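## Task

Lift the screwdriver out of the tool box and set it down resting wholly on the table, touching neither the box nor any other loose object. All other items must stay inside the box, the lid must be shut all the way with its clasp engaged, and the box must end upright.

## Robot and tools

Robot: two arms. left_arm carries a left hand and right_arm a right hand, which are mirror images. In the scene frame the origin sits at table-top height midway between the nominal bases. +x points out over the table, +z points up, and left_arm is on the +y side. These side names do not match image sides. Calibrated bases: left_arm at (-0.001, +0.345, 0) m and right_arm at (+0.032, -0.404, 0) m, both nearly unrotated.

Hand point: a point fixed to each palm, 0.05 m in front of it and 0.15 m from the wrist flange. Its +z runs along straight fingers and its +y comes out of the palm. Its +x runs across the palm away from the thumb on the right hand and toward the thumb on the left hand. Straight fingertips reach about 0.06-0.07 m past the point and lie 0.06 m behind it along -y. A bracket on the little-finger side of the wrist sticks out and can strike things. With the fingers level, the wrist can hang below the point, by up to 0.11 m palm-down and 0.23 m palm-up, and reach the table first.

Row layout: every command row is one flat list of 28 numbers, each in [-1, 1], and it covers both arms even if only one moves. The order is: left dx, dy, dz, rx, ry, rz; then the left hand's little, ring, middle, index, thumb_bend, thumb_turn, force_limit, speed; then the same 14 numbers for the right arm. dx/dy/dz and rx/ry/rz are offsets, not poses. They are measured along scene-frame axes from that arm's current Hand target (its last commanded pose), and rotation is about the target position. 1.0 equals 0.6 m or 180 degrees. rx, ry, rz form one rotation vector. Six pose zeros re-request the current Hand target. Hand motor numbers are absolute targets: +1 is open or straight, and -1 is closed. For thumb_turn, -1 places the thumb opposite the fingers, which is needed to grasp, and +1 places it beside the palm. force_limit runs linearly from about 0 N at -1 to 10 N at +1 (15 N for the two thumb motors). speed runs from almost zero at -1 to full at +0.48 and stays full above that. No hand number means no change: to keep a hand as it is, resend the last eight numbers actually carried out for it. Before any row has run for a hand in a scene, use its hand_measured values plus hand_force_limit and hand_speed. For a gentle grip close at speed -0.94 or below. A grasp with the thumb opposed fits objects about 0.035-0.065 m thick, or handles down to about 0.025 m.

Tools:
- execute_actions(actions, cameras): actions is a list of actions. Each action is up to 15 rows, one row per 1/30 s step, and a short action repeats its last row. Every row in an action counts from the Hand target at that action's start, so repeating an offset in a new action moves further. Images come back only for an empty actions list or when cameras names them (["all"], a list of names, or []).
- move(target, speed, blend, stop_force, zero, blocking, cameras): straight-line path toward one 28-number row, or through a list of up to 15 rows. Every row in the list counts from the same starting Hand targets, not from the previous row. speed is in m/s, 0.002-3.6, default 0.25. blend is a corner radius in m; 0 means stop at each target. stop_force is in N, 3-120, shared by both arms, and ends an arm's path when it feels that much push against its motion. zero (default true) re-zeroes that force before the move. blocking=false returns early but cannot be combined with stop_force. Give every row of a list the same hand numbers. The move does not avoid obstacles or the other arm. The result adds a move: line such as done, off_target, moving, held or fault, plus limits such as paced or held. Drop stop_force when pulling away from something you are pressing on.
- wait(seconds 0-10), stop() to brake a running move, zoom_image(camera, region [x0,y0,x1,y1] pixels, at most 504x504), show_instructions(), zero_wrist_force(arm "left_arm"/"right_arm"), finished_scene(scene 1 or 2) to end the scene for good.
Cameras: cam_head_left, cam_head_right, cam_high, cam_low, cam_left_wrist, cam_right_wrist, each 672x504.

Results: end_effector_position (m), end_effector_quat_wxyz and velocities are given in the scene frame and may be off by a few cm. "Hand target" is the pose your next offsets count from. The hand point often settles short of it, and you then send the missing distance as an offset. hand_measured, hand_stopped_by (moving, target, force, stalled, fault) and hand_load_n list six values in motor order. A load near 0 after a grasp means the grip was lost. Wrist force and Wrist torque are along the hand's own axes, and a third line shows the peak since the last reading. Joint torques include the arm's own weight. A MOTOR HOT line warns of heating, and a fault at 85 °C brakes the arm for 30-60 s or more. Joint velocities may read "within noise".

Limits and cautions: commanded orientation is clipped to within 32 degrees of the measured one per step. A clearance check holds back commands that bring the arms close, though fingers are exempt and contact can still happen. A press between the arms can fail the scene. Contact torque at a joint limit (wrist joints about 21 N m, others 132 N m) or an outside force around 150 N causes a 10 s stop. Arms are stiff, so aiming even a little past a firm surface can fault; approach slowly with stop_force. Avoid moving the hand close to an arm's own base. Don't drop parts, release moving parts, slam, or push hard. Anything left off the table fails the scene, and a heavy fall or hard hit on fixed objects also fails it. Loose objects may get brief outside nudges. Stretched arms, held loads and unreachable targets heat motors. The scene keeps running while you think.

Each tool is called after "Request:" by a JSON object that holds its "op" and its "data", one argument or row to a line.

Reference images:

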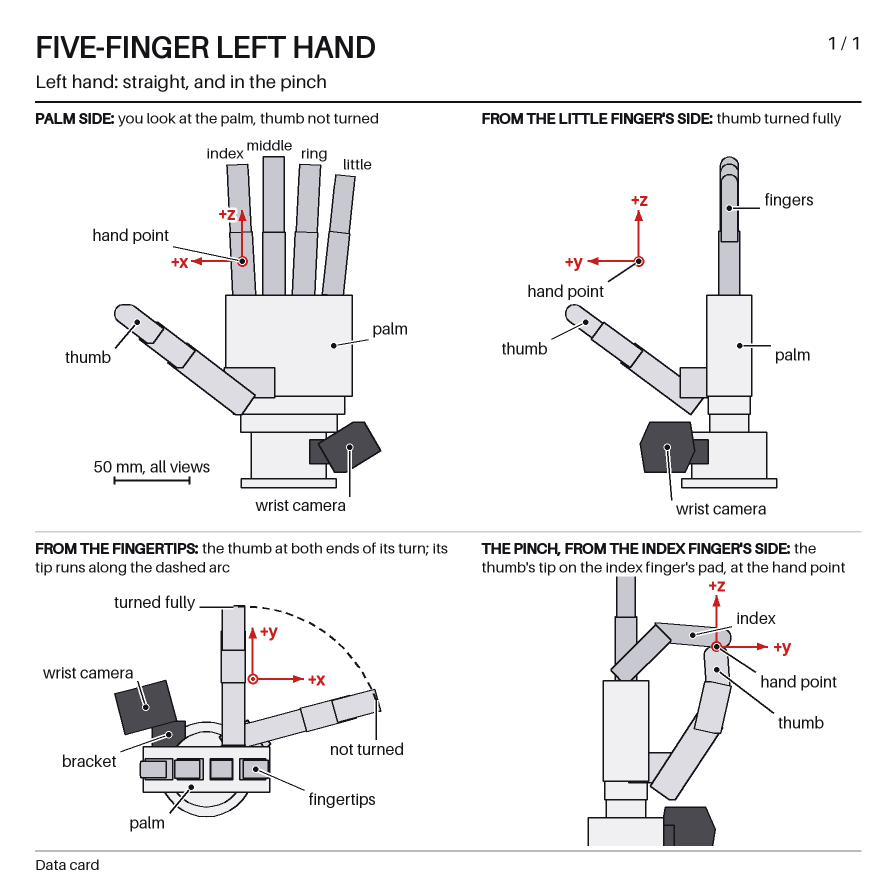

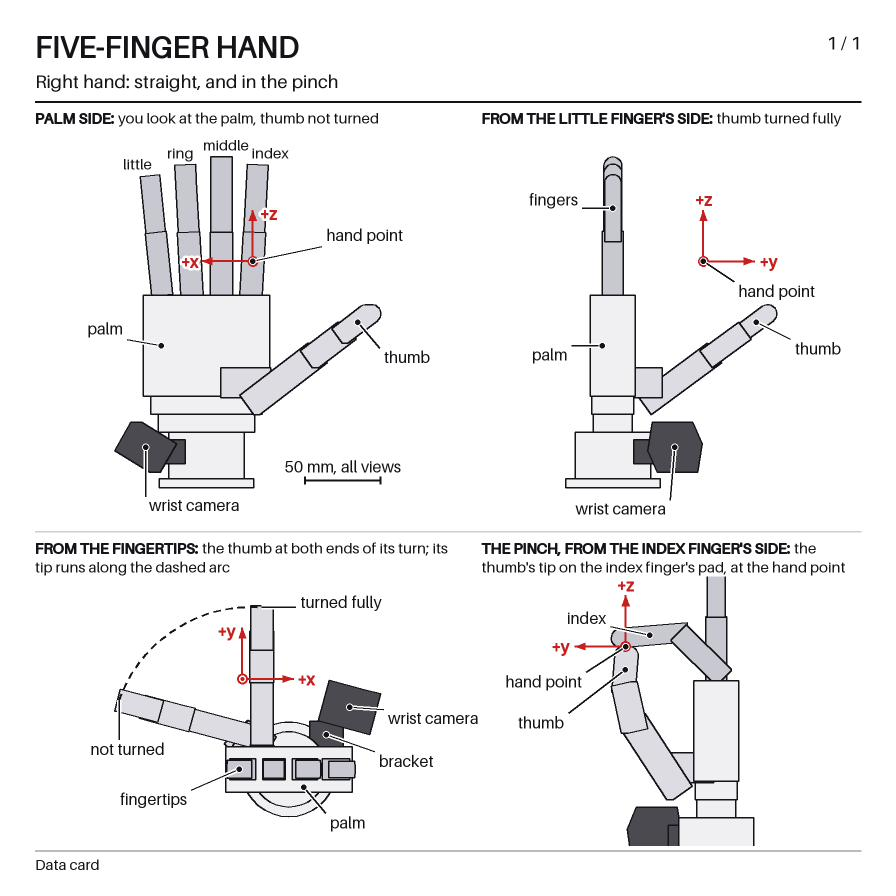

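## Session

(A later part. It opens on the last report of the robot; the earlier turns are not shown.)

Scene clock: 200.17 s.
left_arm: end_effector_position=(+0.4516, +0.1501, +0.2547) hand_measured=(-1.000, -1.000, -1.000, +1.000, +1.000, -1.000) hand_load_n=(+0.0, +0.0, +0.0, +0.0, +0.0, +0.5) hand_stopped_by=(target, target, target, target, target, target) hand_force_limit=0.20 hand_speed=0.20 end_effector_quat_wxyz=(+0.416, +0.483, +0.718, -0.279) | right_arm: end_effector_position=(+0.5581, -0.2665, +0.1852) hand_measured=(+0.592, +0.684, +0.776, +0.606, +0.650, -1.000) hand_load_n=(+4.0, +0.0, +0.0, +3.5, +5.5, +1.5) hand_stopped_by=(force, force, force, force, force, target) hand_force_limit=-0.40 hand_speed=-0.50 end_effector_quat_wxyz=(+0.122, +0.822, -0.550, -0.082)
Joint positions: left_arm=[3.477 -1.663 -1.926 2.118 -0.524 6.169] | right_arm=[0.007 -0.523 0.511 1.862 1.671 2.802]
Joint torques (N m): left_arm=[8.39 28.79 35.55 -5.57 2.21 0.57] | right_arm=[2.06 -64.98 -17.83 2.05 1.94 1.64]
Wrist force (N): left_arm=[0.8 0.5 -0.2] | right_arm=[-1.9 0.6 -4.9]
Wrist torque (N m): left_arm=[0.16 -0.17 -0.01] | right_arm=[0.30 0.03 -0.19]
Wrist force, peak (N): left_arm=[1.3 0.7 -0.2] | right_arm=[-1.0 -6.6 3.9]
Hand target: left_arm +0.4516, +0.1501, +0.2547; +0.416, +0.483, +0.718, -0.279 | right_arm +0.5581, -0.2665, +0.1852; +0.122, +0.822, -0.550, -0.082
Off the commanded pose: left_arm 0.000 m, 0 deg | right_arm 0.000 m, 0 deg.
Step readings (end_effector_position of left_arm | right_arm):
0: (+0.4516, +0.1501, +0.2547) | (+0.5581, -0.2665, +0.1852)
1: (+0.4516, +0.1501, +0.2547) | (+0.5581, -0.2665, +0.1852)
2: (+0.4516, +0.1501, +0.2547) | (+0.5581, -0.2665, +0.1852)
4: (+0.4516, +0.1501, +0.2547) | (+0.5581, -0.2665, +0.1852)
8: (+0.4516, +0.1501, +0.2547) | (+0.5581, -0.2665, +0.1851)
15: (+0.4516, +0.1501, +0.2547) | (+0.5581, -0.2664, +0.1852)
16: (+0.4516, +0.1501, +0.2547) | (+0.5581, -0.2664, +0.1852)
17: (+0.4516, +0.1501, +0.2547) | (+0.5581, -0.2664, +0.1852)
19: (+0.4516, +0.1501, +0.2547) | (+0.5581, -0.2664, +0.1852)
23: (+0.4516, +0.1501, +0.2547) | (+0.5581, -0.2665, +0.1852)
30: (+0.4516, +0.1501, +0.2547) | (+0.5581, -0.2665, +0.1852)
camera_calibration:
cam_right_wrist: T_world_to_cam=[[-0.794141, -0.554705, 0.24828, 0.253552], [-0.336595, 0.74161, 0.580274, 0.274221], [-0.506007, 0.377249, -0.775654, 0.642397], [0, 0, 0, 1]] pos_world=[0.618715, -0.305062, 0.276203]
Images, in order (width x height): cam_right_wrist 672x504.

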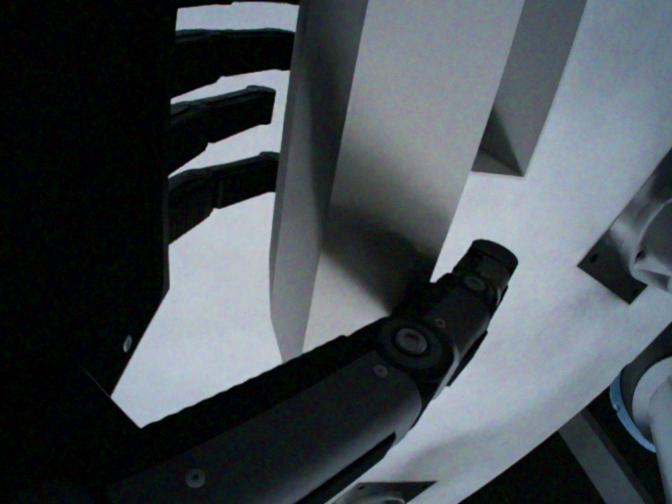

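Request:
{"op": "move", "data": {
  "target": [
    [0,0,0,0,0,0,-1,-1,-1,1,1,-1,0.2,0.2,-0.0475,-0.0195,-0.0007,0.0317,-0.0771,0,0.5,0.5,0.5,0.5,0.6,-1,-0.4,-0.5],
    [0,0,0,0,0,0,-1,-1,-1,1,1,-1,0.2,0.2,-0.0933,-0.0383,-0.0145,0.0633,-0.1542,0,0.5,0.5,0.5,0.5,0.6,-1,-0.4,-0.5],
    [0,0,0,0,0,0,-1,-1,-1,1,1,-1,0.2,0.2,-0.1341,-0.0551,-0.0405,0.095,-0.2313,0,0.5,0.5,0.5,0.5,0.6,-1,-0.4,-0.5]
  ],
  "speed": 0.2,
  "blend": 0.01,
  "cameras": ["cam_right_wrist","cam_high","cam_low"]
}}

Scene clock: 203.63 s.
left_arm: end_effector_position=(+0.4516, +0.1501, +0.2547) hand_measured=(-1.000, -1.000, -1.000, +1.000, +1.000, -1.000) hand_load_n=(+0.0, +0.5, +0.0, +0.0, +0.0, +0.0) hand_stopped_by=(target, target, target, target, target, target) hand_force_limit=0.20 hand_speed=0.20 end_effector_quat_wxyz=(+0.416, +0.483, +0.718, -0.279) | right_arm: end_effector_position=(+0.4776, -0.2996, +0.1609) hand_measured=(+0.592, +0.684, +0.776, +0.608, +0.652, -1.000) hand_load_n=(+8.5, +0.0, +0.0, +14.0, +9.5, -4.0) hand_stopped_by=(force, force, force, force, force, target) hand_force_limit=-0.40 hand_speed=-0.50 end_effector_quat_wxyz=(-0.201, +0.806, -0.540, +0.135)
Joint positions: left_arm=[3.477 -1.663 -1.926 2.118 -0.524 6.169] | right_arm=[-0.242 -1.337 1.664 0.83 1.302 2.596]
Joint torques (N m): left_arm=[7.93 28.78 34.84 -5.67 2.48 0.46] | right_arm=[5.15 -32 -7.31 1.91 1.39 2.34]
Wrist force (N): left_arm=[1.1 0.3 0.1] | right_arm=[2.7 -14.7 -12.5]
Wrist torque (N m): left_arm=[0.11 -0.20 0.03] | right_arm=[1.02 -0.38 -0.66]
Wrist force, peak (N): left_arm=[1.3 0.7 0.2] | right_arm=[5.1 -21.4 -37.5]
Hand target: left_arm +0.4516, +0.1501, +0.2547; +0.416, +0.483, +0.718, -0.279 | right_arm +0.4776, -0.2995, +0.1609; -0.201, +0.806, -0.540, +0.135
Off the commanded pose: left_arm 0.000 m, 0 deg | right_arm 0.000 m, 0 deg.
move: done
camera_calibration:
cam_right_wrist: T_world_to_cam=[[-0.70052, -0.516094, -0.492868, 0.263336], [-0.708025, 0.589046, 0.38952, 0.448194], [0.0892929, 0.621829, -0.778046, 0.384616], [0, 0, 0, 1]] pos_world=[0.467462, -0.367266, 0.254459]
Images, in order (width x height): cam_high 672x504, cam_low 672x504, cam_right_wrist 672x504.

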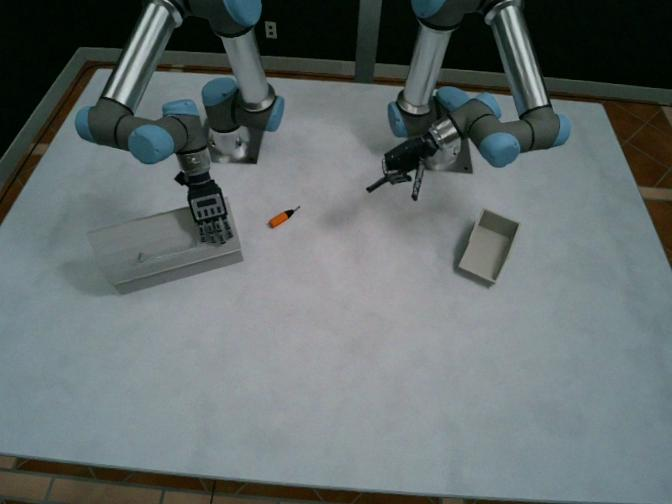

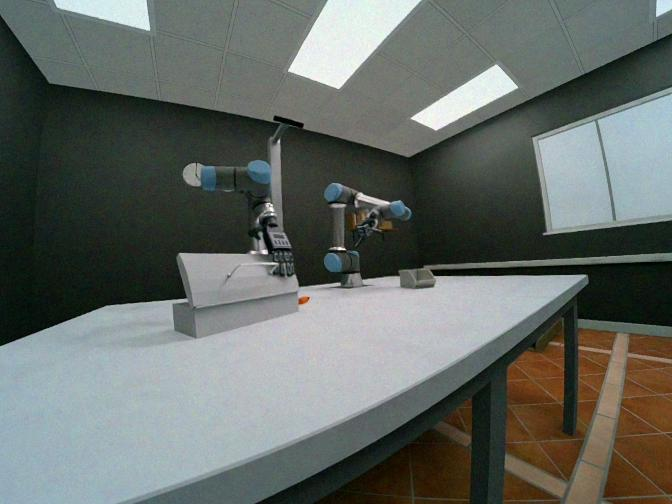

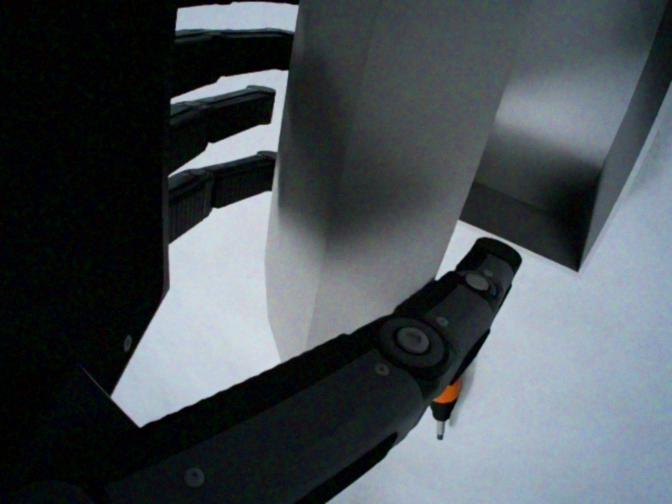

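Request:
{"op": "move", "data": {
  "target": [
    [0,0,0,0,0,0,-1,-1,-1,1,1,-1,0.2,0.2,-0.0096,-0.0039,0.013,0,0,0,0.5,0.5,0.5,0.5,0.6,-1,-0.4,-0.5],
    [0,0,0,0,0,0,-1,-1,-1,1,1,-1,0.2,0.2,-0.0456,-0.0187,-0.0267,0.0317,-0.0771,0,0.5,0.5,0.5,0.5,0.6,-1,-0.4,-0.5]
  ],
  "speed": 0.1,
  "blend": 0.005,
  "cameras": ["cam_right_wrist","cam_high"]
}}

Request:
{"op": "zoom_image", "data": {
  "camera": "cam_high",
  "region": [80, 150, 310, 320]
}}

Scene clock: 208.03 s.
left_arm: end_effector_position=(+0.4516, +0.1501, +0.2547) hand_measured=(-1.000, -1.000, -1.000, +1.000, +1.000, -1.000) hand_load_n=(+0.0, +0.0, +0.0, -0.5, +0.0, +0.0) hand_stopped_by=(target, target, target, target, target, target) hand_force_limit=0.20 hand_speed=0.20 end_effector_quat_wxyz=(+0.416, +0.483, +0.718, -0.279) | right_arm: end_effector_position=(+0.4503, -0.3108, +0.1449) hand_measured=(+0.592, +0.684, +0.776, +0.606, +0.652, -1.000) hand_load_n=(+4.5, +0.0, +0.0, +6.5, +5.0, +0.0) hand_stopped_by=(force, force, force, force, force, target) hand_force_limit=-0.40 hand_speed=-0.50 end_effector_quat_wxyz=(-0.305, +0.773, -0.517, +0.204)
Joint positions: left_arm=[3.477 -1.663 -1.926 2.118 -0.524 6.169] | right_arm=[-0.418 -1.547 1.976 0.554 1.071 2.517]
Joint torques (N m): left_arm=[8.56 28.99 34.78 -5.68 2.97 0.2] | right_arm=[9.5 -12.09 -13.67 3.67 -0.29 1.78]
Wrist force (N): left_arm=[1.0 0.5 -0.1] | right_arm=[4.6 -7.8 -7.8]
Wrist torque (N m): left_arm=[0.16 -0.19 0.01] | right_arm=[0.70 0.22 -0.13]
Wrist force, peak (N): left_arm=[1.4 0.7 0.0] | right_arm=[2.9 -15.5 -13.2]
Hand target: left_arm +0.4516, +0.1501, +0.2547; +0.416, +0.483, +0.718, -0.279 | right_arm +0.4503, -0.3108, +0.1448; -0.305, +0.773, -0.517, +0.204
Off the commanded pose: left_arm 0.000 m, 0 deg | right_arm 0.000 m, 0 deg.
move: done
camera_calibration:
cam_right_wrist: T_world_to_cam=[[-0.555761, -0.456659, -0.694688, 0.213066], [-0.787707, 0.556421, 0.26441, 0.485625], [0.265794, 0.69416, -0.668951, 0.30882], [0, 0, 0, 1]] pos_world=[0.418862, -0.387284, 0.226196]
Images, in order (width x height): cam_high 672x504, cam_right_wrist 672x504.

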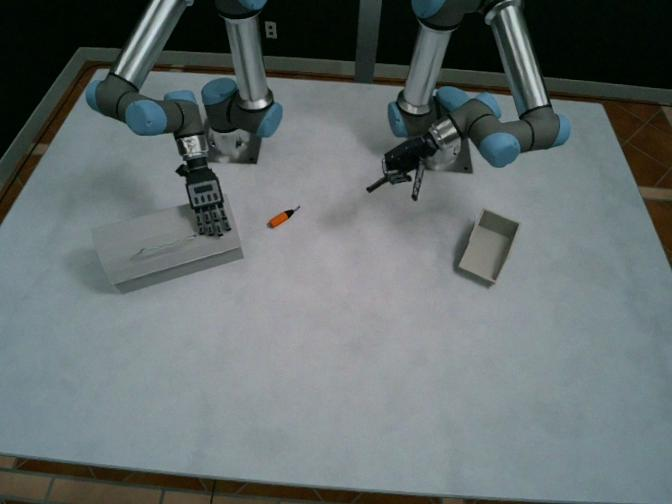

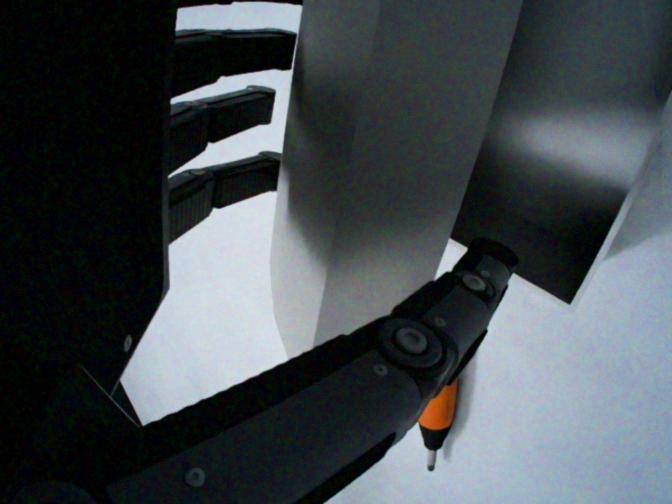

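Scaled by 2.191 from the camera's 672x504 image, which has a finer 960x720 frame.

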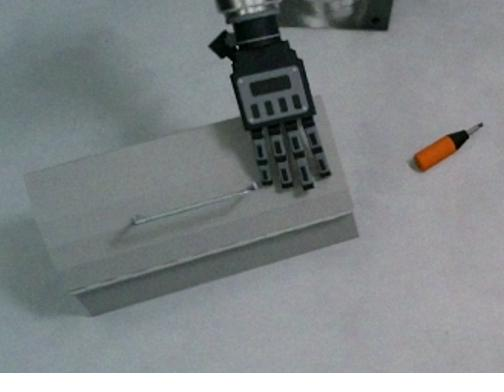

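Request:
{"op": "move", "data": {
  "target": [
    [0,0,0,0,0,0,-1,-1,-1,1,1,-1,0.2,0.2,-0.0253,-0.0104,-0.0487,0.0317,-0.0771,0,0.5,0.5,0.5,0.5,0.6,-1,-0.4,-0.5],
    [0,0,0,0,0,0,-1,-1,-1,1,1,-1,0.2,0.2,-0.031,-0.0127,-0.0662,0.0422,-0.1028,0,0.5,0.5,0.5,0.5,0.6,-1,-0.4,-0.5]
  ],
  "speed": 0.1,
  "blend": 0.005,
  "cameras": ["cam_right_wrist","cam_high","cam_low"]
}}

Request:
{"op": "zoom_image", "data": {
  "camera": "cam_low",
  "region": [140, 220, 330, 350]
}}

Scene clock: 210.67 s.
left_arm: end_effector_position=(+0.4516, +0.1501, +0.2547) hand_measured=(-1.000, -1.000, -1.000, +1.000, +1.000, -1.000) hand_load_n=(+0.0, +0.0, +0.5, +0.0, +0.0, +0.5) hand_stopped_by=(target, target, target, target, target, target) hand_force_limit=0.20 hand_speed=0.20 end_effector_quat_wxyz=(+0.416, +0.483, +0.718, -0.279) | right_arm: end_effector_position=(+0.4317, -0.3184, +0.1051) hand_measured=(+0.592, +0.684, +0.776, +0.608, +0.652, -1.000) hand_load_n=(+5.5, +0.0, +0.0, +16.5, +8.5, +3.5) hand_stopped_by=(force, force, force, force, force, target) hand_force_limit=-0.40 hand_speed=-0.50 end_effector_quat_wxyz=(-0.434, +0.709, -0.474, +0.291)
Joint positions: left_arm=[3.477 -1.663 -1.926 2.118 -0.524 6.169] | right_arm=[-0.721 -1.674 2.35 0.148 0.666 2.437]
Joint torques (N m): left_arm=[8.56 29.29 35.04 -5.58 3.17 0.01] | right_arm=[9.52 1.26 -8.12 4.56 -0.73 1.85]
Wrist force (N): left_arm=[1.1 0.4 0.1] | right_arm=[10.8 -18.0 -10.9]
Wrist torque (N m): left_arm=[0.11 -0.21 0.02] | right_arm=[1.36 0.78 0.07]
Wrist force, peak (N): left_arm=[1.3 0.7 0.2] | right_arm=[10.6 -22.1 -15.5]
Hand target: left_arm +0.4516, +0.1501, +0.2547; +0.416, +0.483, +0.718, -0.279 | right_arm +0.4317, -0.3184, +0.1051; -0.434, +0.708, -0.474, +0.291
Off the commanded pose: left_arm 0.000 m, 0 deg | right_arm 0.000 m, 0 deg.
move: done
camera_calibration:
cam_right_wrist: T_world_to_cam=[[-0.297501, -0.350748, -0.887958, 0.114194], [-0.842531, 0.533896, 0.0713891, 0.522448], [0.449038, 0.76937, -0.45435, 0.21474], [0, 0, 0, 1]] pos_world=[0.377725, -0.404094, 0.161669]
Images, in order (width x height): cam_high 672x504, cam_low 672x504, cam_right_wrist 672x504.

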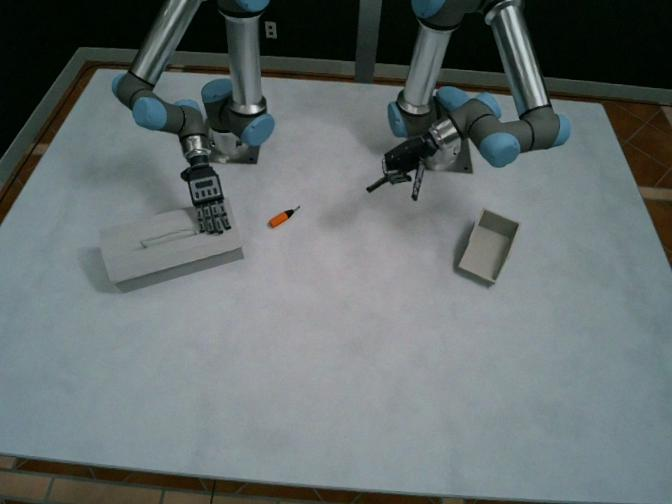

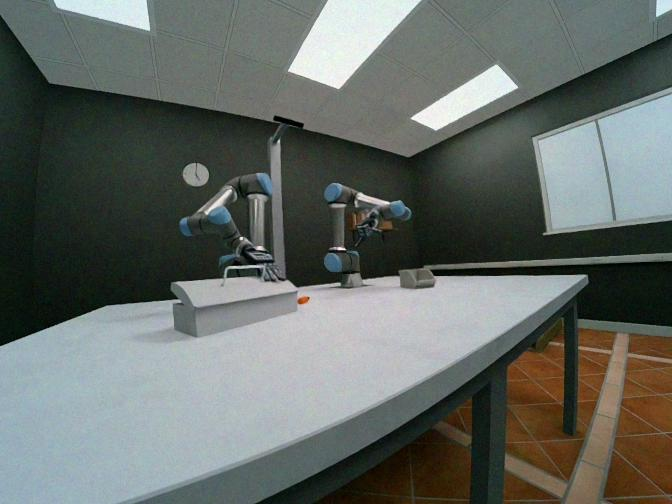

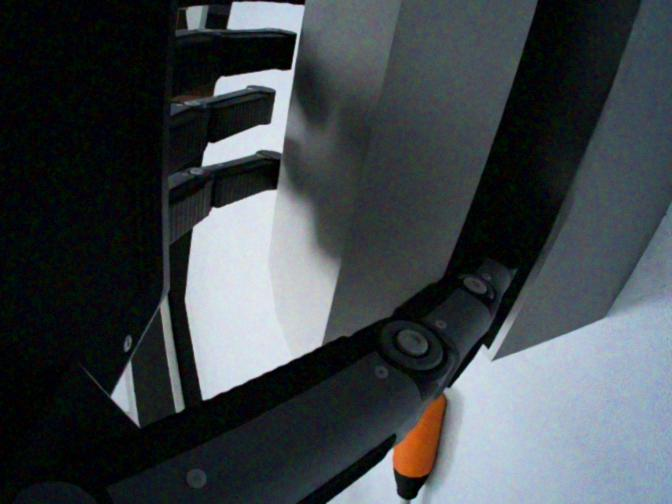

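Scaled by 2.653 from the camera's 672x504 image, which has a finer 960x720 frame.

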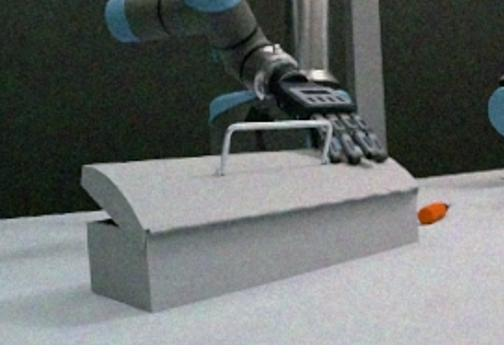

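Request:
{"op": "execute_actions", "data": {
  "actions": [
    [[0,0,0,0,0,0,-1,-1,-1,1,1,-1,0.2,0.2,0,0,0,0,0,0,0.9,0.9,0.95,0.9,0.65,-1,-0.4,-0.4]]
  ],
  "cameras": ["cam_right_wrist"]
}}

Scene clock: 214.67 s.
left_arm: end_effector_position=(+0.4516, +0.1501, +0.2547) hand_measured=(-1.000, -1.000, -1.000, +1.000, +1.000, -1.000) hand_load_n=(+0.0, +0.0, +0.0, +0.0, -0.5, +0.0) hand_stopped_by=(target, target, target, target, target, target) hand_force_limit=0.20 hand_speed=0.20 end_effector_quat_wxyz=(+0.416, +0.483, +0.718, -0.279) | right_arm: end_effector_position=(+0.4317, -0.3183, +0.1051) hand_measured=(+0.900, +0.900, +0.950, +0.900, +0.650, -1.000) hand_load_n=(+0.0, +0.0, +0.0, +0.0, +1.5, +0.0) hand_stopped_by=(target, target, target, target, force, target) hand_force_limit=-0.40 hand_speed=-0.40 end_effector_quat_wxyz=(-0.434, +0.709, -0.474, +0.291)
Joint positions: left_arm=[3.477 -1.663 -1.926 2.118 -0.524 6.169] | right_arm=[-0.72 -1.674 2.35 0.148 0.666 2.437]
Joint torques (N m): left_arm=[8.21 28.71 35.23 -5.54 3.19 -0.06] | right_arm=[-3.82 -21.16 -24.31 2.12 -0.6 1.83]
Wrist force (N): left_arm=[1.1 0.3 0.2] | right_arm=[0.3 1.0 -1.6]
Wrist torque (N m): left_arm=[0.11 -0.20 0.02] | right_arm=[-0.10 -0.02 0.00]
Wrist force, peak (N): left_arm=[1.5 0.5 0.2] | right_arm=[11.0 -18.7 -11.3]
Hand target: left_arm +0.4516, +0.1501, +0.2547; +0.416, +0.483, +0.718, -0.279 | right_arm +0.4317, -0.3184, +0.1051; -0.434, +0.708, -0.474, +0.291
Off the commanded pose: left_arm 0.000 m, 0 deg | right_arm 0.000 m, 0 deg.
Step readings (end_effector_position of left_arm | right_arm):
0: (+0.4516, +0.1501, +0.2547) | (+0.4317, -0.3184, +0.1051)
1: (+0.4516, +0.1501, +0.2547) | (+0.4317, -0.3184, +0.1051)
2: (+0.4516, +0.1501, +0.2547) | (+0.4317, -0.3184, +0.1051)
4: (+0.4516, +0.1501, +0.2547) | (+0.4316, -0.3183, +0.1051)
8: (+0.4516, +0.1501, +0.2547) | (+0.4316, -0.3183, +0.1050)
15: (+0.4516, +0.1501, +0.2547) | (+0.4316, -0.3183, +0.1051)
camera_calibration:
cam_right_wrist: T_world_to_cam=[[-0.29748, -0.350562, -0.888038, 0.114309], [-0.842638, 0.533701, 0.0715876, 0.522323], [0.448851, 0.769591, -0.454162, 0.214792], [0, 0, 0, 1]] pos_world=[0.377725, -0.403994, 0.16167]
Images, in order (width x height): cam_right_wrist 672x504.

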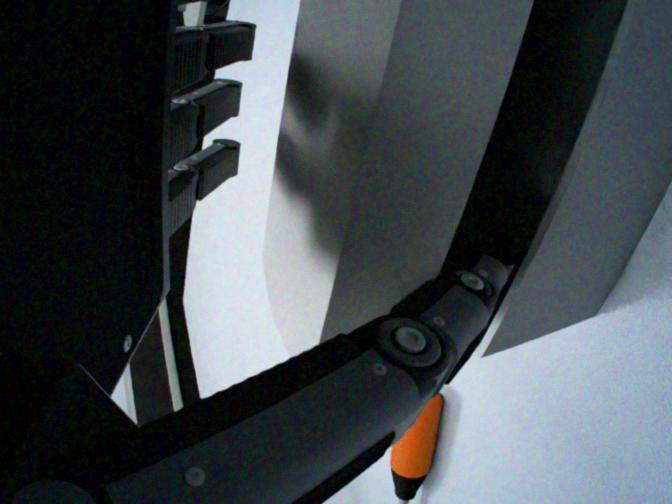

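Request:
{"op": "move", "data": {
  "target": [0,0,0,0,0,0,-1,-1,-1,1,1,-1,0.2,0.2,0,0,-0.05,0,0,0,0.9,0.9,0.95,0.9,0.65,-1,-0.4,-0.4],
  "speed": 0.03,
  "stop_force": 4,
  "cameras": ["cam_right_wrist"]
}}

Scene clock: 216.20 s.
left_arm: end_effector_position=(+0.4516, +0.1501, +0.2547) hand_measured=(-1.000, -1.000, -1.000, +1.000, +1.000, -1.000) hand_load_n=(+0.0, +0.0, +0.0, +0.0, +0.0, +0.5) hand_stopped_by=(target, target, target, target, target, target) hand_force_limit=0.20 hand_speed=0.20 end_effector_quat_wxyz=(+0.416, +0.483, +0.718, -0.279) | right_arm: end_effector_position=(+0.4317, -0.3184, +0.0961) hand_measured=(+0.900, +0.900, +0.950, +0.900, +0.650, -1.000) hand_load_n=(+0.0, +0.0, +0.0, +0.0, +1.0, +1.0) hand_stopped_by=(target, target, target, target, force, target) hand_force_limit=-0.40 hand_speed=-0.40 end_effector_quat_wxyz=(-0.434, +0.708, -0.474, +0.291)
Joint positions: left_arm=[3.477 -1.663 -1.926 2.118 -0.524 6.169] | right_arm=[-0.721 -1.655 2.363 0.115 0.666 2.437]
Joint torques (N m): left_arm=[8.42 28.51 35.38 -5.66 3.16 -0.11] | right_arm=[-4 -5.63 -15.53 -0.72 0.74 0.06]
Wrist force (N): left_arm=[1.2 0.4 0.3] | right_arm=[-0.4 -2.5 -4.2]
Wrist torque (N m): left_arm=[0.11 -0.22 0.03] | right_arm=[-0.32 0.01 -0.02]
Wrist force, peak (N): left_arm=[1.3 0.6 0.5] | right_arm=[-0.7 -19.1 -15.8]
Hand target: left_arm +0.4516, +0.1501, +0.2547; +0.416, +0.483, +0.718, -0.279 | right_arm +0.4316, -0.3184, +0.0961; -0.434, +0.708, -0.474, +0.291 (not the last commanded pose)
Off the commanded pose: left_arm 0.000 m, 0 deg | right_arm 0.021 m, 0 deg.
move: contact (right_arm)
camera_calibration:
cam_right_wrist: T_world_to_cam=[[-0.297503, -0.350646, -0.887997, 0.10625], [-0.84258, 0.533804, 0.0715019, 0.523054], [0.448945, 0.769481, -0.454256, 0.210716], [0, 0, 0, 1]] pos_world=[0.377725, -0.404094, 0.152669]
Images, in order (width x height): cam_right_wrist 672x504.

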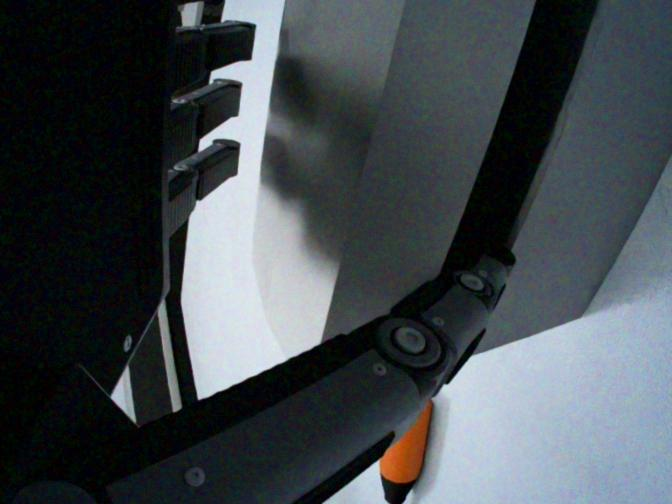

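Request:
{"op": "move", "data": {
  "target": [
    [0,0,0,0,0,0,-1,-1,-1,1,1,-1,0.2,0.2,-0.0154,-0.0063,0.012,0,0,0,0.9,0.9,0.95,0.9,0.65,-1,-0.4,-0.4],
    [0,0,0,0,0,0,-1,-1,-1,1,1,-1,0.2,0.2,-0.1156,-0.0475,0.02,0,0,0,0.9,0.9,0.95,0.9,0.65,-1,-0.4,-0.4]
  ],
  "speed": 0.1,
  "blend": 0.004,
  "cameras": ["cam_right_wrist","cam_high","cam_low"]
}}

Request:
{"op": "zoom_image", "data": {
  "camera": "cam_low",
  "region": [140, 220, 330, 350]
}}

Scene clock: 218.17 s.
left_arm: end_effector_position=(+0.4516, +0.1501, +0.2547) hand_measured=(-1.000, -1.000, -1.000, +1.000, +1.000, -1.000) hand_load_n=(+0.0, +0.0, +0.0, +0.0, +0.0, +0.0) hand_stopped_by=(target, target, target, target, target, target) hand_force_limit=0.20 hand_speed=0.20 end_effector_quat_wxyz=(+0.416, +0.483, +0.718, -0.279) | right_arm: end_effector_position=(+0.3623, -0.3469, +0.1081) hand_measured=(+0.900, +0.900, +0.950, +0.900, +0.650, -1.000) hand_load_n=(+0.0, -0.5, -0.5, +0.0, +0.0, +0.0) hand_stopped_by=(target, target, target, target, force, target) hand_force_limit=-0.40 hand_speed=-0.40 end_effector_quat_wxyz=(-0.434, +0.708, -0.474, +0.291)
Joint positions: left_arm=[3.477 -1.663 -1.926 2.118 -0.524 6.169] | right_arm=[-1.227 -1.649 2.578 0.673 0.47 1.535]
Joint torques (N m): left_arm=[8.56 28.32 35.4 -5.56 3.15 -0.17] | right_arm=[9.74 -14.81 -17.93 1.06 0.11 -0.6]
Wrist force (N): left_arm=[0.7 0.4 -0.1] | right_arm=[0.2 -2.3 -0.7]
Wrist torque (N m): left_arm=[0.13 -0.16 -0.01] | right_arm=[-0.28 0.03 -0.01]
Wrist force, peak (N): left_arm=[1.4 0.5 0.3] | right_arm=[-0.8 -2.9 -4.3]
Hand target: left_arm +0.4516, +0.1501, +0.2547; +0.416, +0.483, +0.718, -0.279 | right_arm +0.3623, -0.3469, +0.1081; -0.434, +0.708, -0.474, +0.291
Off the commanded pose: left_arm 0.000 m, 0 deg | right_arm 0.000 m, 0 deg.
move: done
camera_calibration:
cam_right_wrist: T_world_to_cam=[[-0.297611, -0.350357, -0.888075, 0.086349], [-0.842476, 0.533944, 0.0716823, 0.47894], [0.449068, 0.769515, -0.454075, 0.269155], [0, 0, 0, 1]] pos_world=[0.308325, -0.432593, 0.16457]
Images, in order (width x height): cam_high 672x504, cam_low 672x504, cam_right_wrist 672x504.

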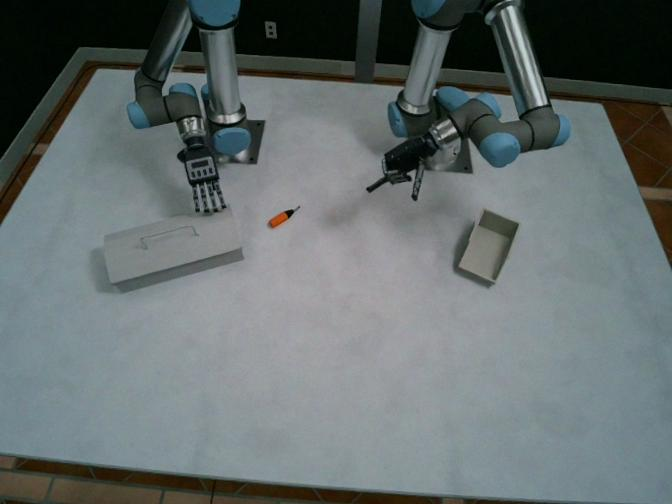

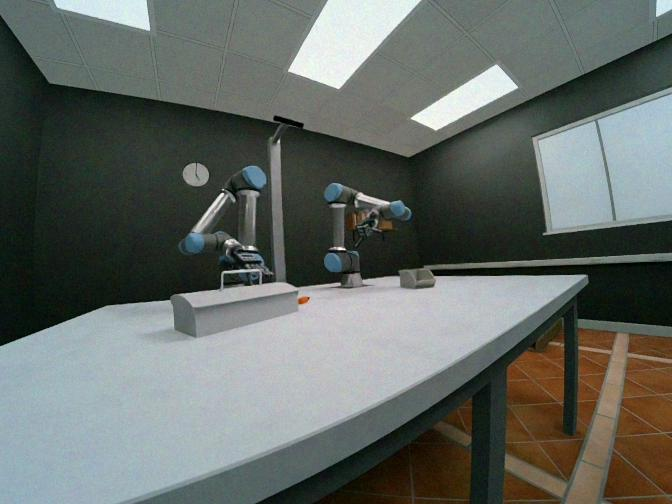

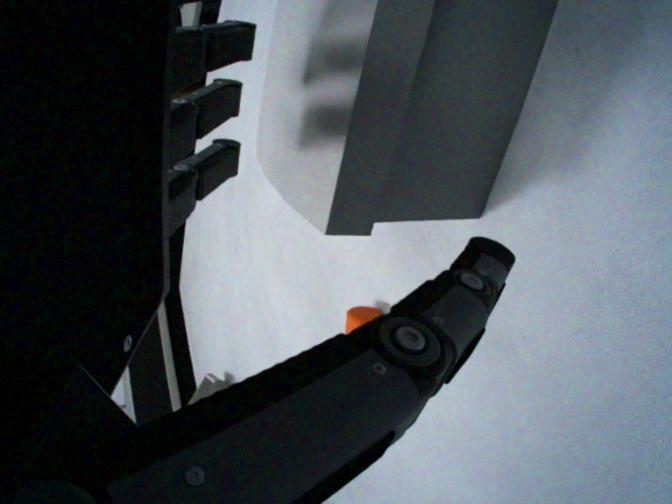

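Scaled by 2.653 from the camera's 672x504 image, which has a finer 960x720 frame.

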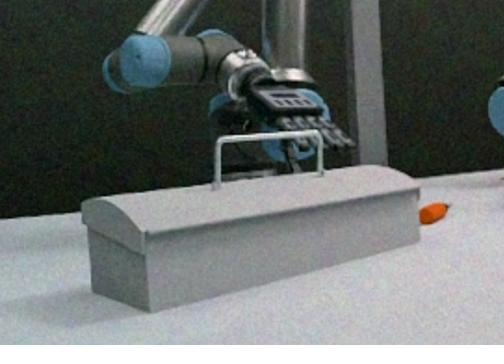

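Request:
{"op": "move", "data": {
  "target": [0,0,0,0,0,0,-1,-1,-1,1,1,-1,0.2,0.2,-0.05,-0.15,0.1,-0.133,0.3238,0,-1,-1,-1,-1,1,1,0.2,0.2],
  "speed": 0.3,
  "cameras": ["cam_right_wrist","cam_high","cam_head_left","cam_head_right"]
}}

Request:
{"op": "zoom_image", "data": {
  "camera": "cam_head_left",
  "region": [370, 250, 530, 380]
}}

Request:
{"op": "zoom_image", "data": {
  "camera": "cam_high",
  "region": [80, 150, 310, 320]
}}

Scene clock: 221.27 s.
left_arm: end_effector_position=(+0.4516, +0.1501, +0.2547) hand_measured=(-1.000, -1.000, -1.000, +1.000, +1.000, -1.000) hand_load_n=(+0.0, +0.0, +0.0, +0.0, +0.0, +0.0) hand_stopped_by=(target, target, target, target, target, target) hand_force_limit=0.20 hand_speed=0.20 end_effector_quat_wxyz=(+0.416, +0.483, +0.718, -0.279) | right_arm: end_effector_position=(+0.3323, -0.4368, +0.1680) hand_measured=(-1.000, -1.000, -1.000, -1.000, +1.000, +1.000) hand_load_n=(+0.0, +0.0, +0.5, +0.0, +0.0, +0.0) hand_stopped_by=(target, target, target, target, target, target) hand_force_limit=0.20 hand_speed=0.20 end_effector_quat_wxyz=(-0.001, +0.831, -0.556, +0.000)
Joint positions: left_arm=[3.477 -1.663 -1.926 2.118 -0.524 6.169] | right_arm=[-0.505 -1.365 1.786 1.15 1.57 2.277]
Joint torques (N m): left_arm=[8.12 28.28 35.63 -5.65 3.13 -0.45] | right_arm=[-8.21 -27.82 -19.31 3.08 1.1 -1.7]
Wrist force (N): left_arm=[1.4 0.3 -0.1] | right_arm=[0.8 -1.2 -0.9]
Wrist torque (N m): left_arm=[0.11 -0.26 0.04] | right_arm=[-0.08 -0.08 -0.12]
Wrist force, peak (N): left_arm=[1.4 0.6 0.6] | right_arm=[0.0 -2.3 -1.3]
Hand target: left_arm +0.4516, +0.1501, +0.2547; +0.416, +0.483, +0.718, -0.279 | right_arm +0.3323, -0.4369, +0.1681; -0.001, +0.831, -0.556, +0.000
Off the commanded pose: left_arm 0.000 m, 0 deg | right_arm 0.000 m, 0 deg.
move: done
camera_calibration:
cam_right_wrist: T_world_to_cam=[[-0.823076, -0.566571, -0.0392948, 0.0367098], [-0.49249, 0.677573, 0.546212, 0.364077], [-0.282843, 0.468926, -0.836725, 0.555254], [0, 0, 0, 1]] pos_world=[0.366569, -0.486263, 0.267174]
Images, in order (width x height): cam_head_left 672x504, cam_head_right 672x504, cam_high 672x504, cam_right_wrist 672x504.

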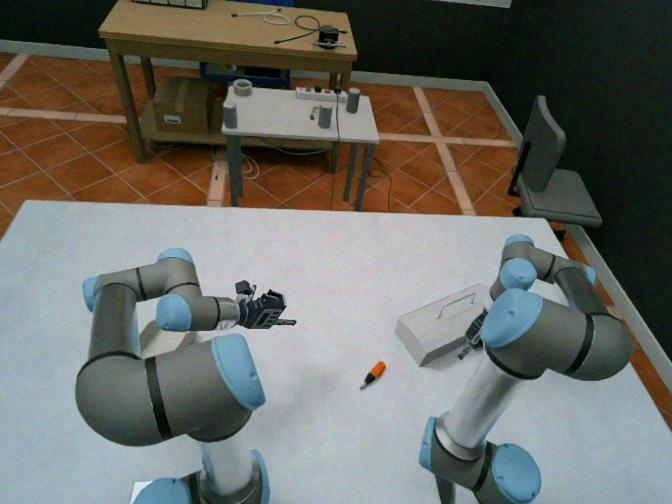

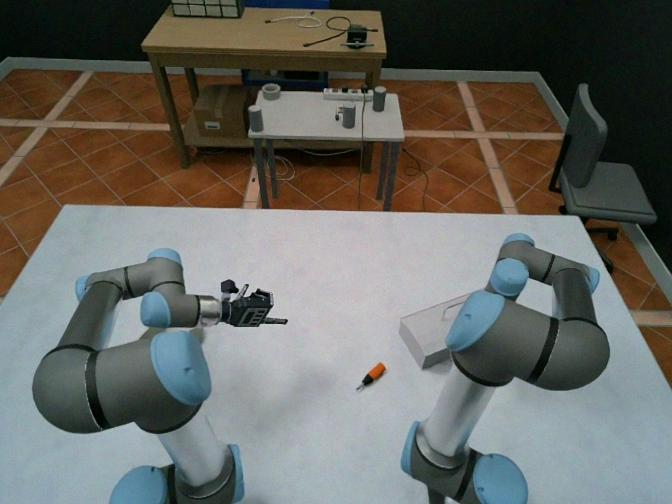

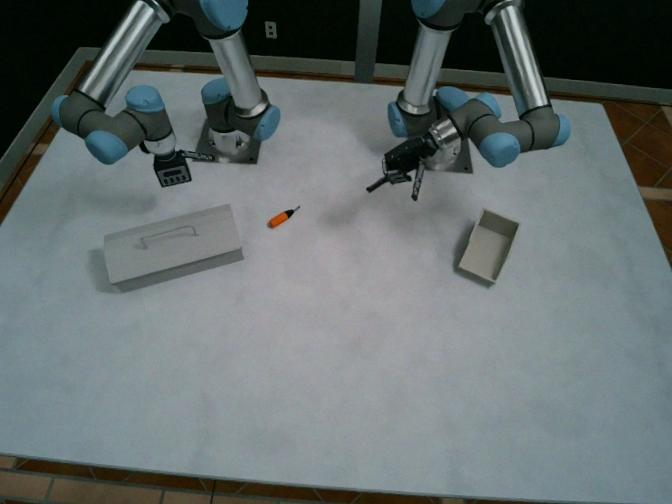

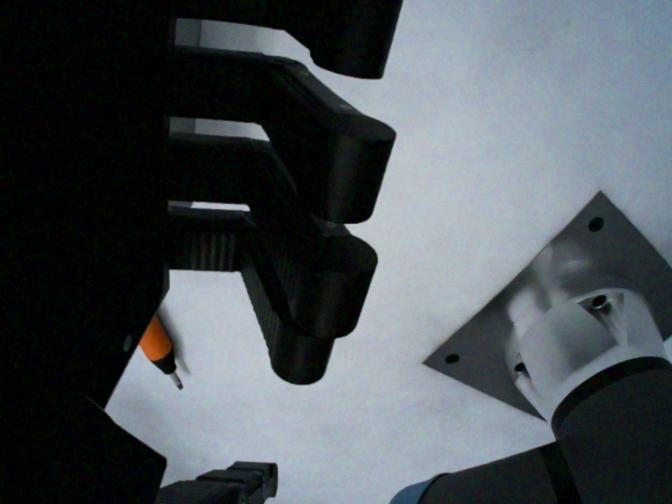

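Scaled by 3.150 from the camera's 672x504 image, which has a finer 960x720 frame.

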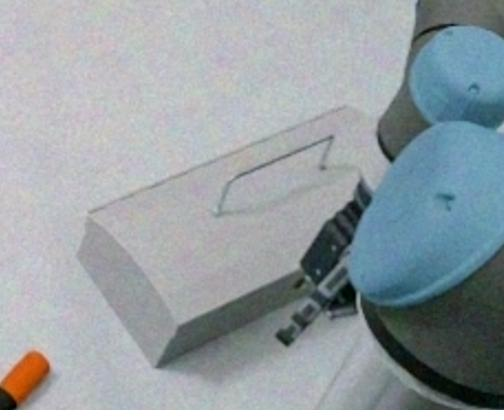

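Scaled by 2.191 from the camera's 672x504 image, which has a finer 960x720 frame.

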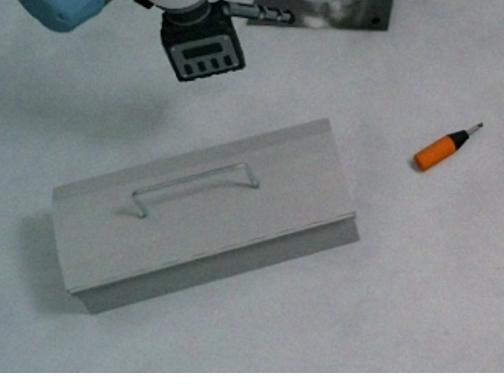

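Request:
{"op": "move", "data": {
  "target": [0,0,0,0,0,0,-1,-1,-1,1,1,-1,0.2,0.2,0.154,-0.0387,-0.05,0,0,0,-1,-1,-1,-1,1,1,0.2,0.2],
  "speed": 0.25
}}

Request:
{"op": "move", "data": {
  "target": [0,0,0,0,0,0,-1,-1,-1,1,1,-1,0.2,0.2,0,0,-0.14,0,0,0,-1,-1,-1,-1,1,1,0.2,0.2],
  "speed": 0.04,
  "stop_force": 25,
  "cameras": ["cam_right_wrist","cam_high","cam_low"]
}}

Request:
{"op": "zoom_image", "data": {
  "camera": "cam_high",
  "region": [80, 150, 310, 320]
}}

Scene clock: 222.70 s.
left_arm: end_effector_position=(+0.4516, +0.1501, +0.2547) hand_measured=(-1.000, -1.000, -1.000, +1.000, +1.000, -1.000) hand_load_n=(+0.0, +0.0, +0.0, +0.0, +0.0, +0.5) hand_stopped_by=(target, target, target, target, target, target) hand_force_limit=0.20 hand_speed=0.20 end_effector_quat_wxyz=(+0.416, +0.483, +0.718, -0.279) | right_arm: end_effector_position=(+0.4246, -0.4600, +0.1381) hand_measured=(-1.000, -1.000, -1.000, -1.000, +1.000, +1.000) hand_load_n=(+0.0, +0.0, +0.0, +0.5, +0.0, +0.0) hand_stopped_by=(target, target, target, target, target, target) hand_force_limit=0.20 hand_speed=0.20 end_effector_quat_wxyz=(+0.000, +0.831, -0.556, +0.000)
Joint positions: left_arm=[3.477 -1.663 -1.926 2.118 -0.524 6.169] | right_arm=[-0.456 -1.12 1.531 1.16 1.57 2.325]
Joint torques (N m): left_arm=[8.2 28.78 35.63 -5.64 3.29 -0.54] | right_arm=[-9.75 -33.64 -27.32 1.09 -0.16 -2.34]
Wrist force (N): left_arm=[1.0 0.1 -0.1] | right_arm=[0.4 -1.0 -0.9]
Wrist torque (N m): left_arm=[0.10 -0.20 0.03] | right_arm=[-0.07 -0.03 -0.14]
Wrist force, peak (N): left_arm=[1.5 0.4 0.3] | right_arm=[1.8 -3.0 -0.1]
Hand target: left_arm +0.4516, +0.1501, +0.2547; +0.416, +0.483, +0.718, -0.279 | right_arm +0.4247, -0.4601, +0.1381; -0.001, +0.831, -0.556, +0.000
Off the commanded pose: left_arm 0.000 m, 0 deg | right_arm 0.000 m, 0 deg.
move: done

Scene clock: 225.20 s.
left_arm: end_effector_position=(+0.4516, +0.1501, +0.2547) hand_measured=(-1.000, -1.000, -1.000, +1.000, +1.000, -1.000) hand_load_n=(+0.0, +0.0, +0.0, +0.0, +0.0, +0.5) hand_stopped_by=(target, target, target, target, target, target) hand_force_limit=0.20 hand_speed=0.20 end_effector_quat_wxyz=(+0.416, +0.483, +0.718, -0.279) | right_arm: end_effector_position=(+0.4247, -0.4601, +0.0767) hand_measured=(-1.000, -1.000, -1.000, -1.000, +1.000, +1.000) hand_load_n=(+0.0, +0.0, +0.0, -0.5, +0.0, +0.0) hand_stopped_by=(target, target, target, target, target, target) hand_force_limit=0.20 hand_speed=0.20 end_effector_quat_wxyz=(-0.001, +0.831, -0.556, +0.000)
Joint positions: left_arm=[3.477 -1.663 -1.926 2.118 -0.524 6.169] | right_arm=[-0.456 -1.053 1.603 1.021 1.57 2.325]
Joint torques (N m): left_arm=[8.42 28.31 35.03 -5.56 3.17 -0.65] | right_arm=[-5.24 -43.15 -23.02 -0.8 -1.2 -1.99]
Wrist force (N): left_arm=[1.6 0.3 0.2] | right_arm=[-2.1 4.4 -9.4]
Wrist torque (N m): left_arm=[0.11 -0.28 0.05] | right_arm=[0.60 0.12 -0.13]
Wrist force, peak (N): left_arm=[1.6 0.3 0.2] | right_arm=[4.7 -2.8 -41.6]
Hand target: left_arm +0.4516, +0.1501, +0.2547; +0.416, +0.483, +0.718, -0.279 | right_arm +0.4247, -0.4601, +0.0767; -0.001, +0.831, -0.556, +0.000 (not the last commanded pose)
Off the commanded pose: left_arm 0.000 m, 0 deg | right_arm 0.023 m, 0 deg.
move: contact (right_arm)
camera_calibration:
cam_right_wrist: T_world_to_cam=[[-0.823168, -0.566457, -0.0390067, 0.0960197], [-0.492232, 0.677687, 0.546304, 0.475217], [-0.283023, 0.468901, -0.836678, 0.5159], [0, 0, 0, 1]] pos_world=[0.458969, -0.509563, 0.175775]
Images, in order (width x height): cam_high 672x504, cam_low 672x504, cam_right_wrist 672x504.

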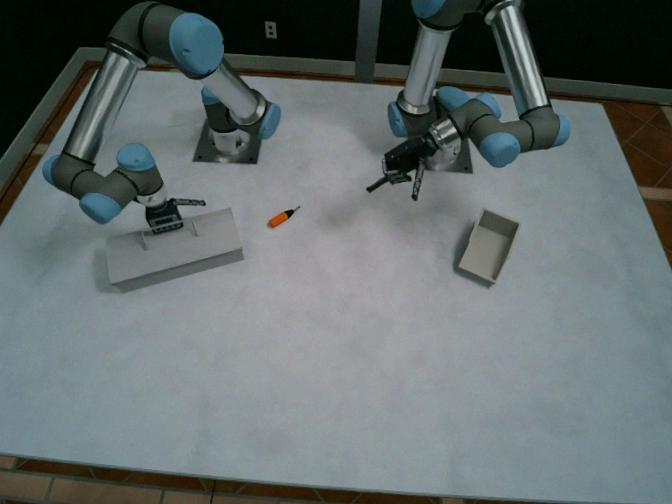

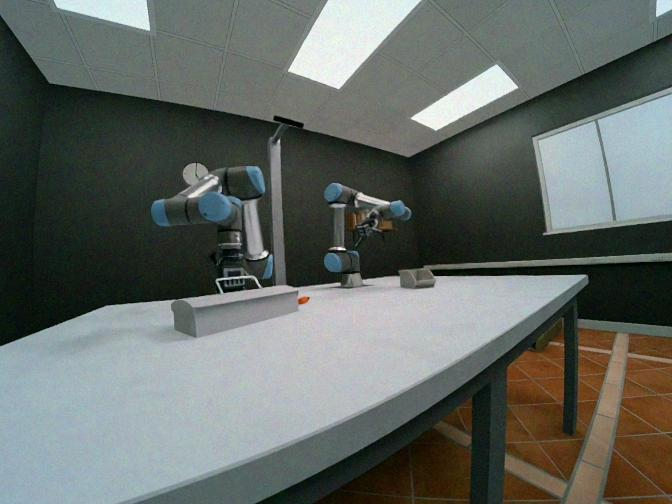

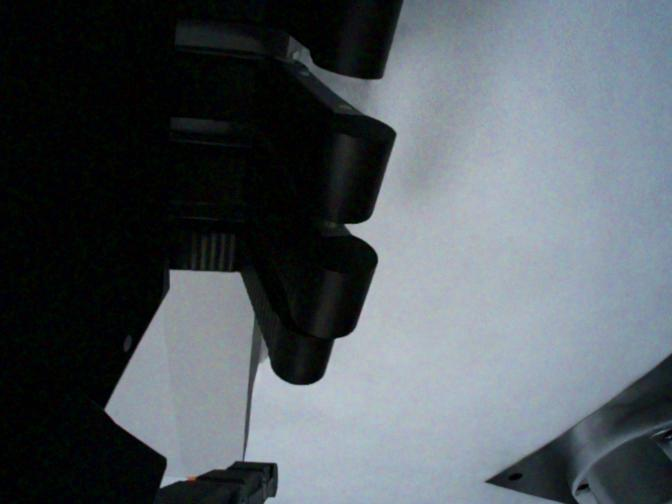

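Scaled by 2.191 from the camera's 672x504 image, which has a finer 960x720 frame.

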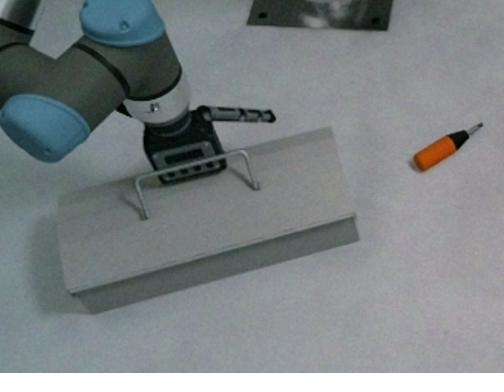

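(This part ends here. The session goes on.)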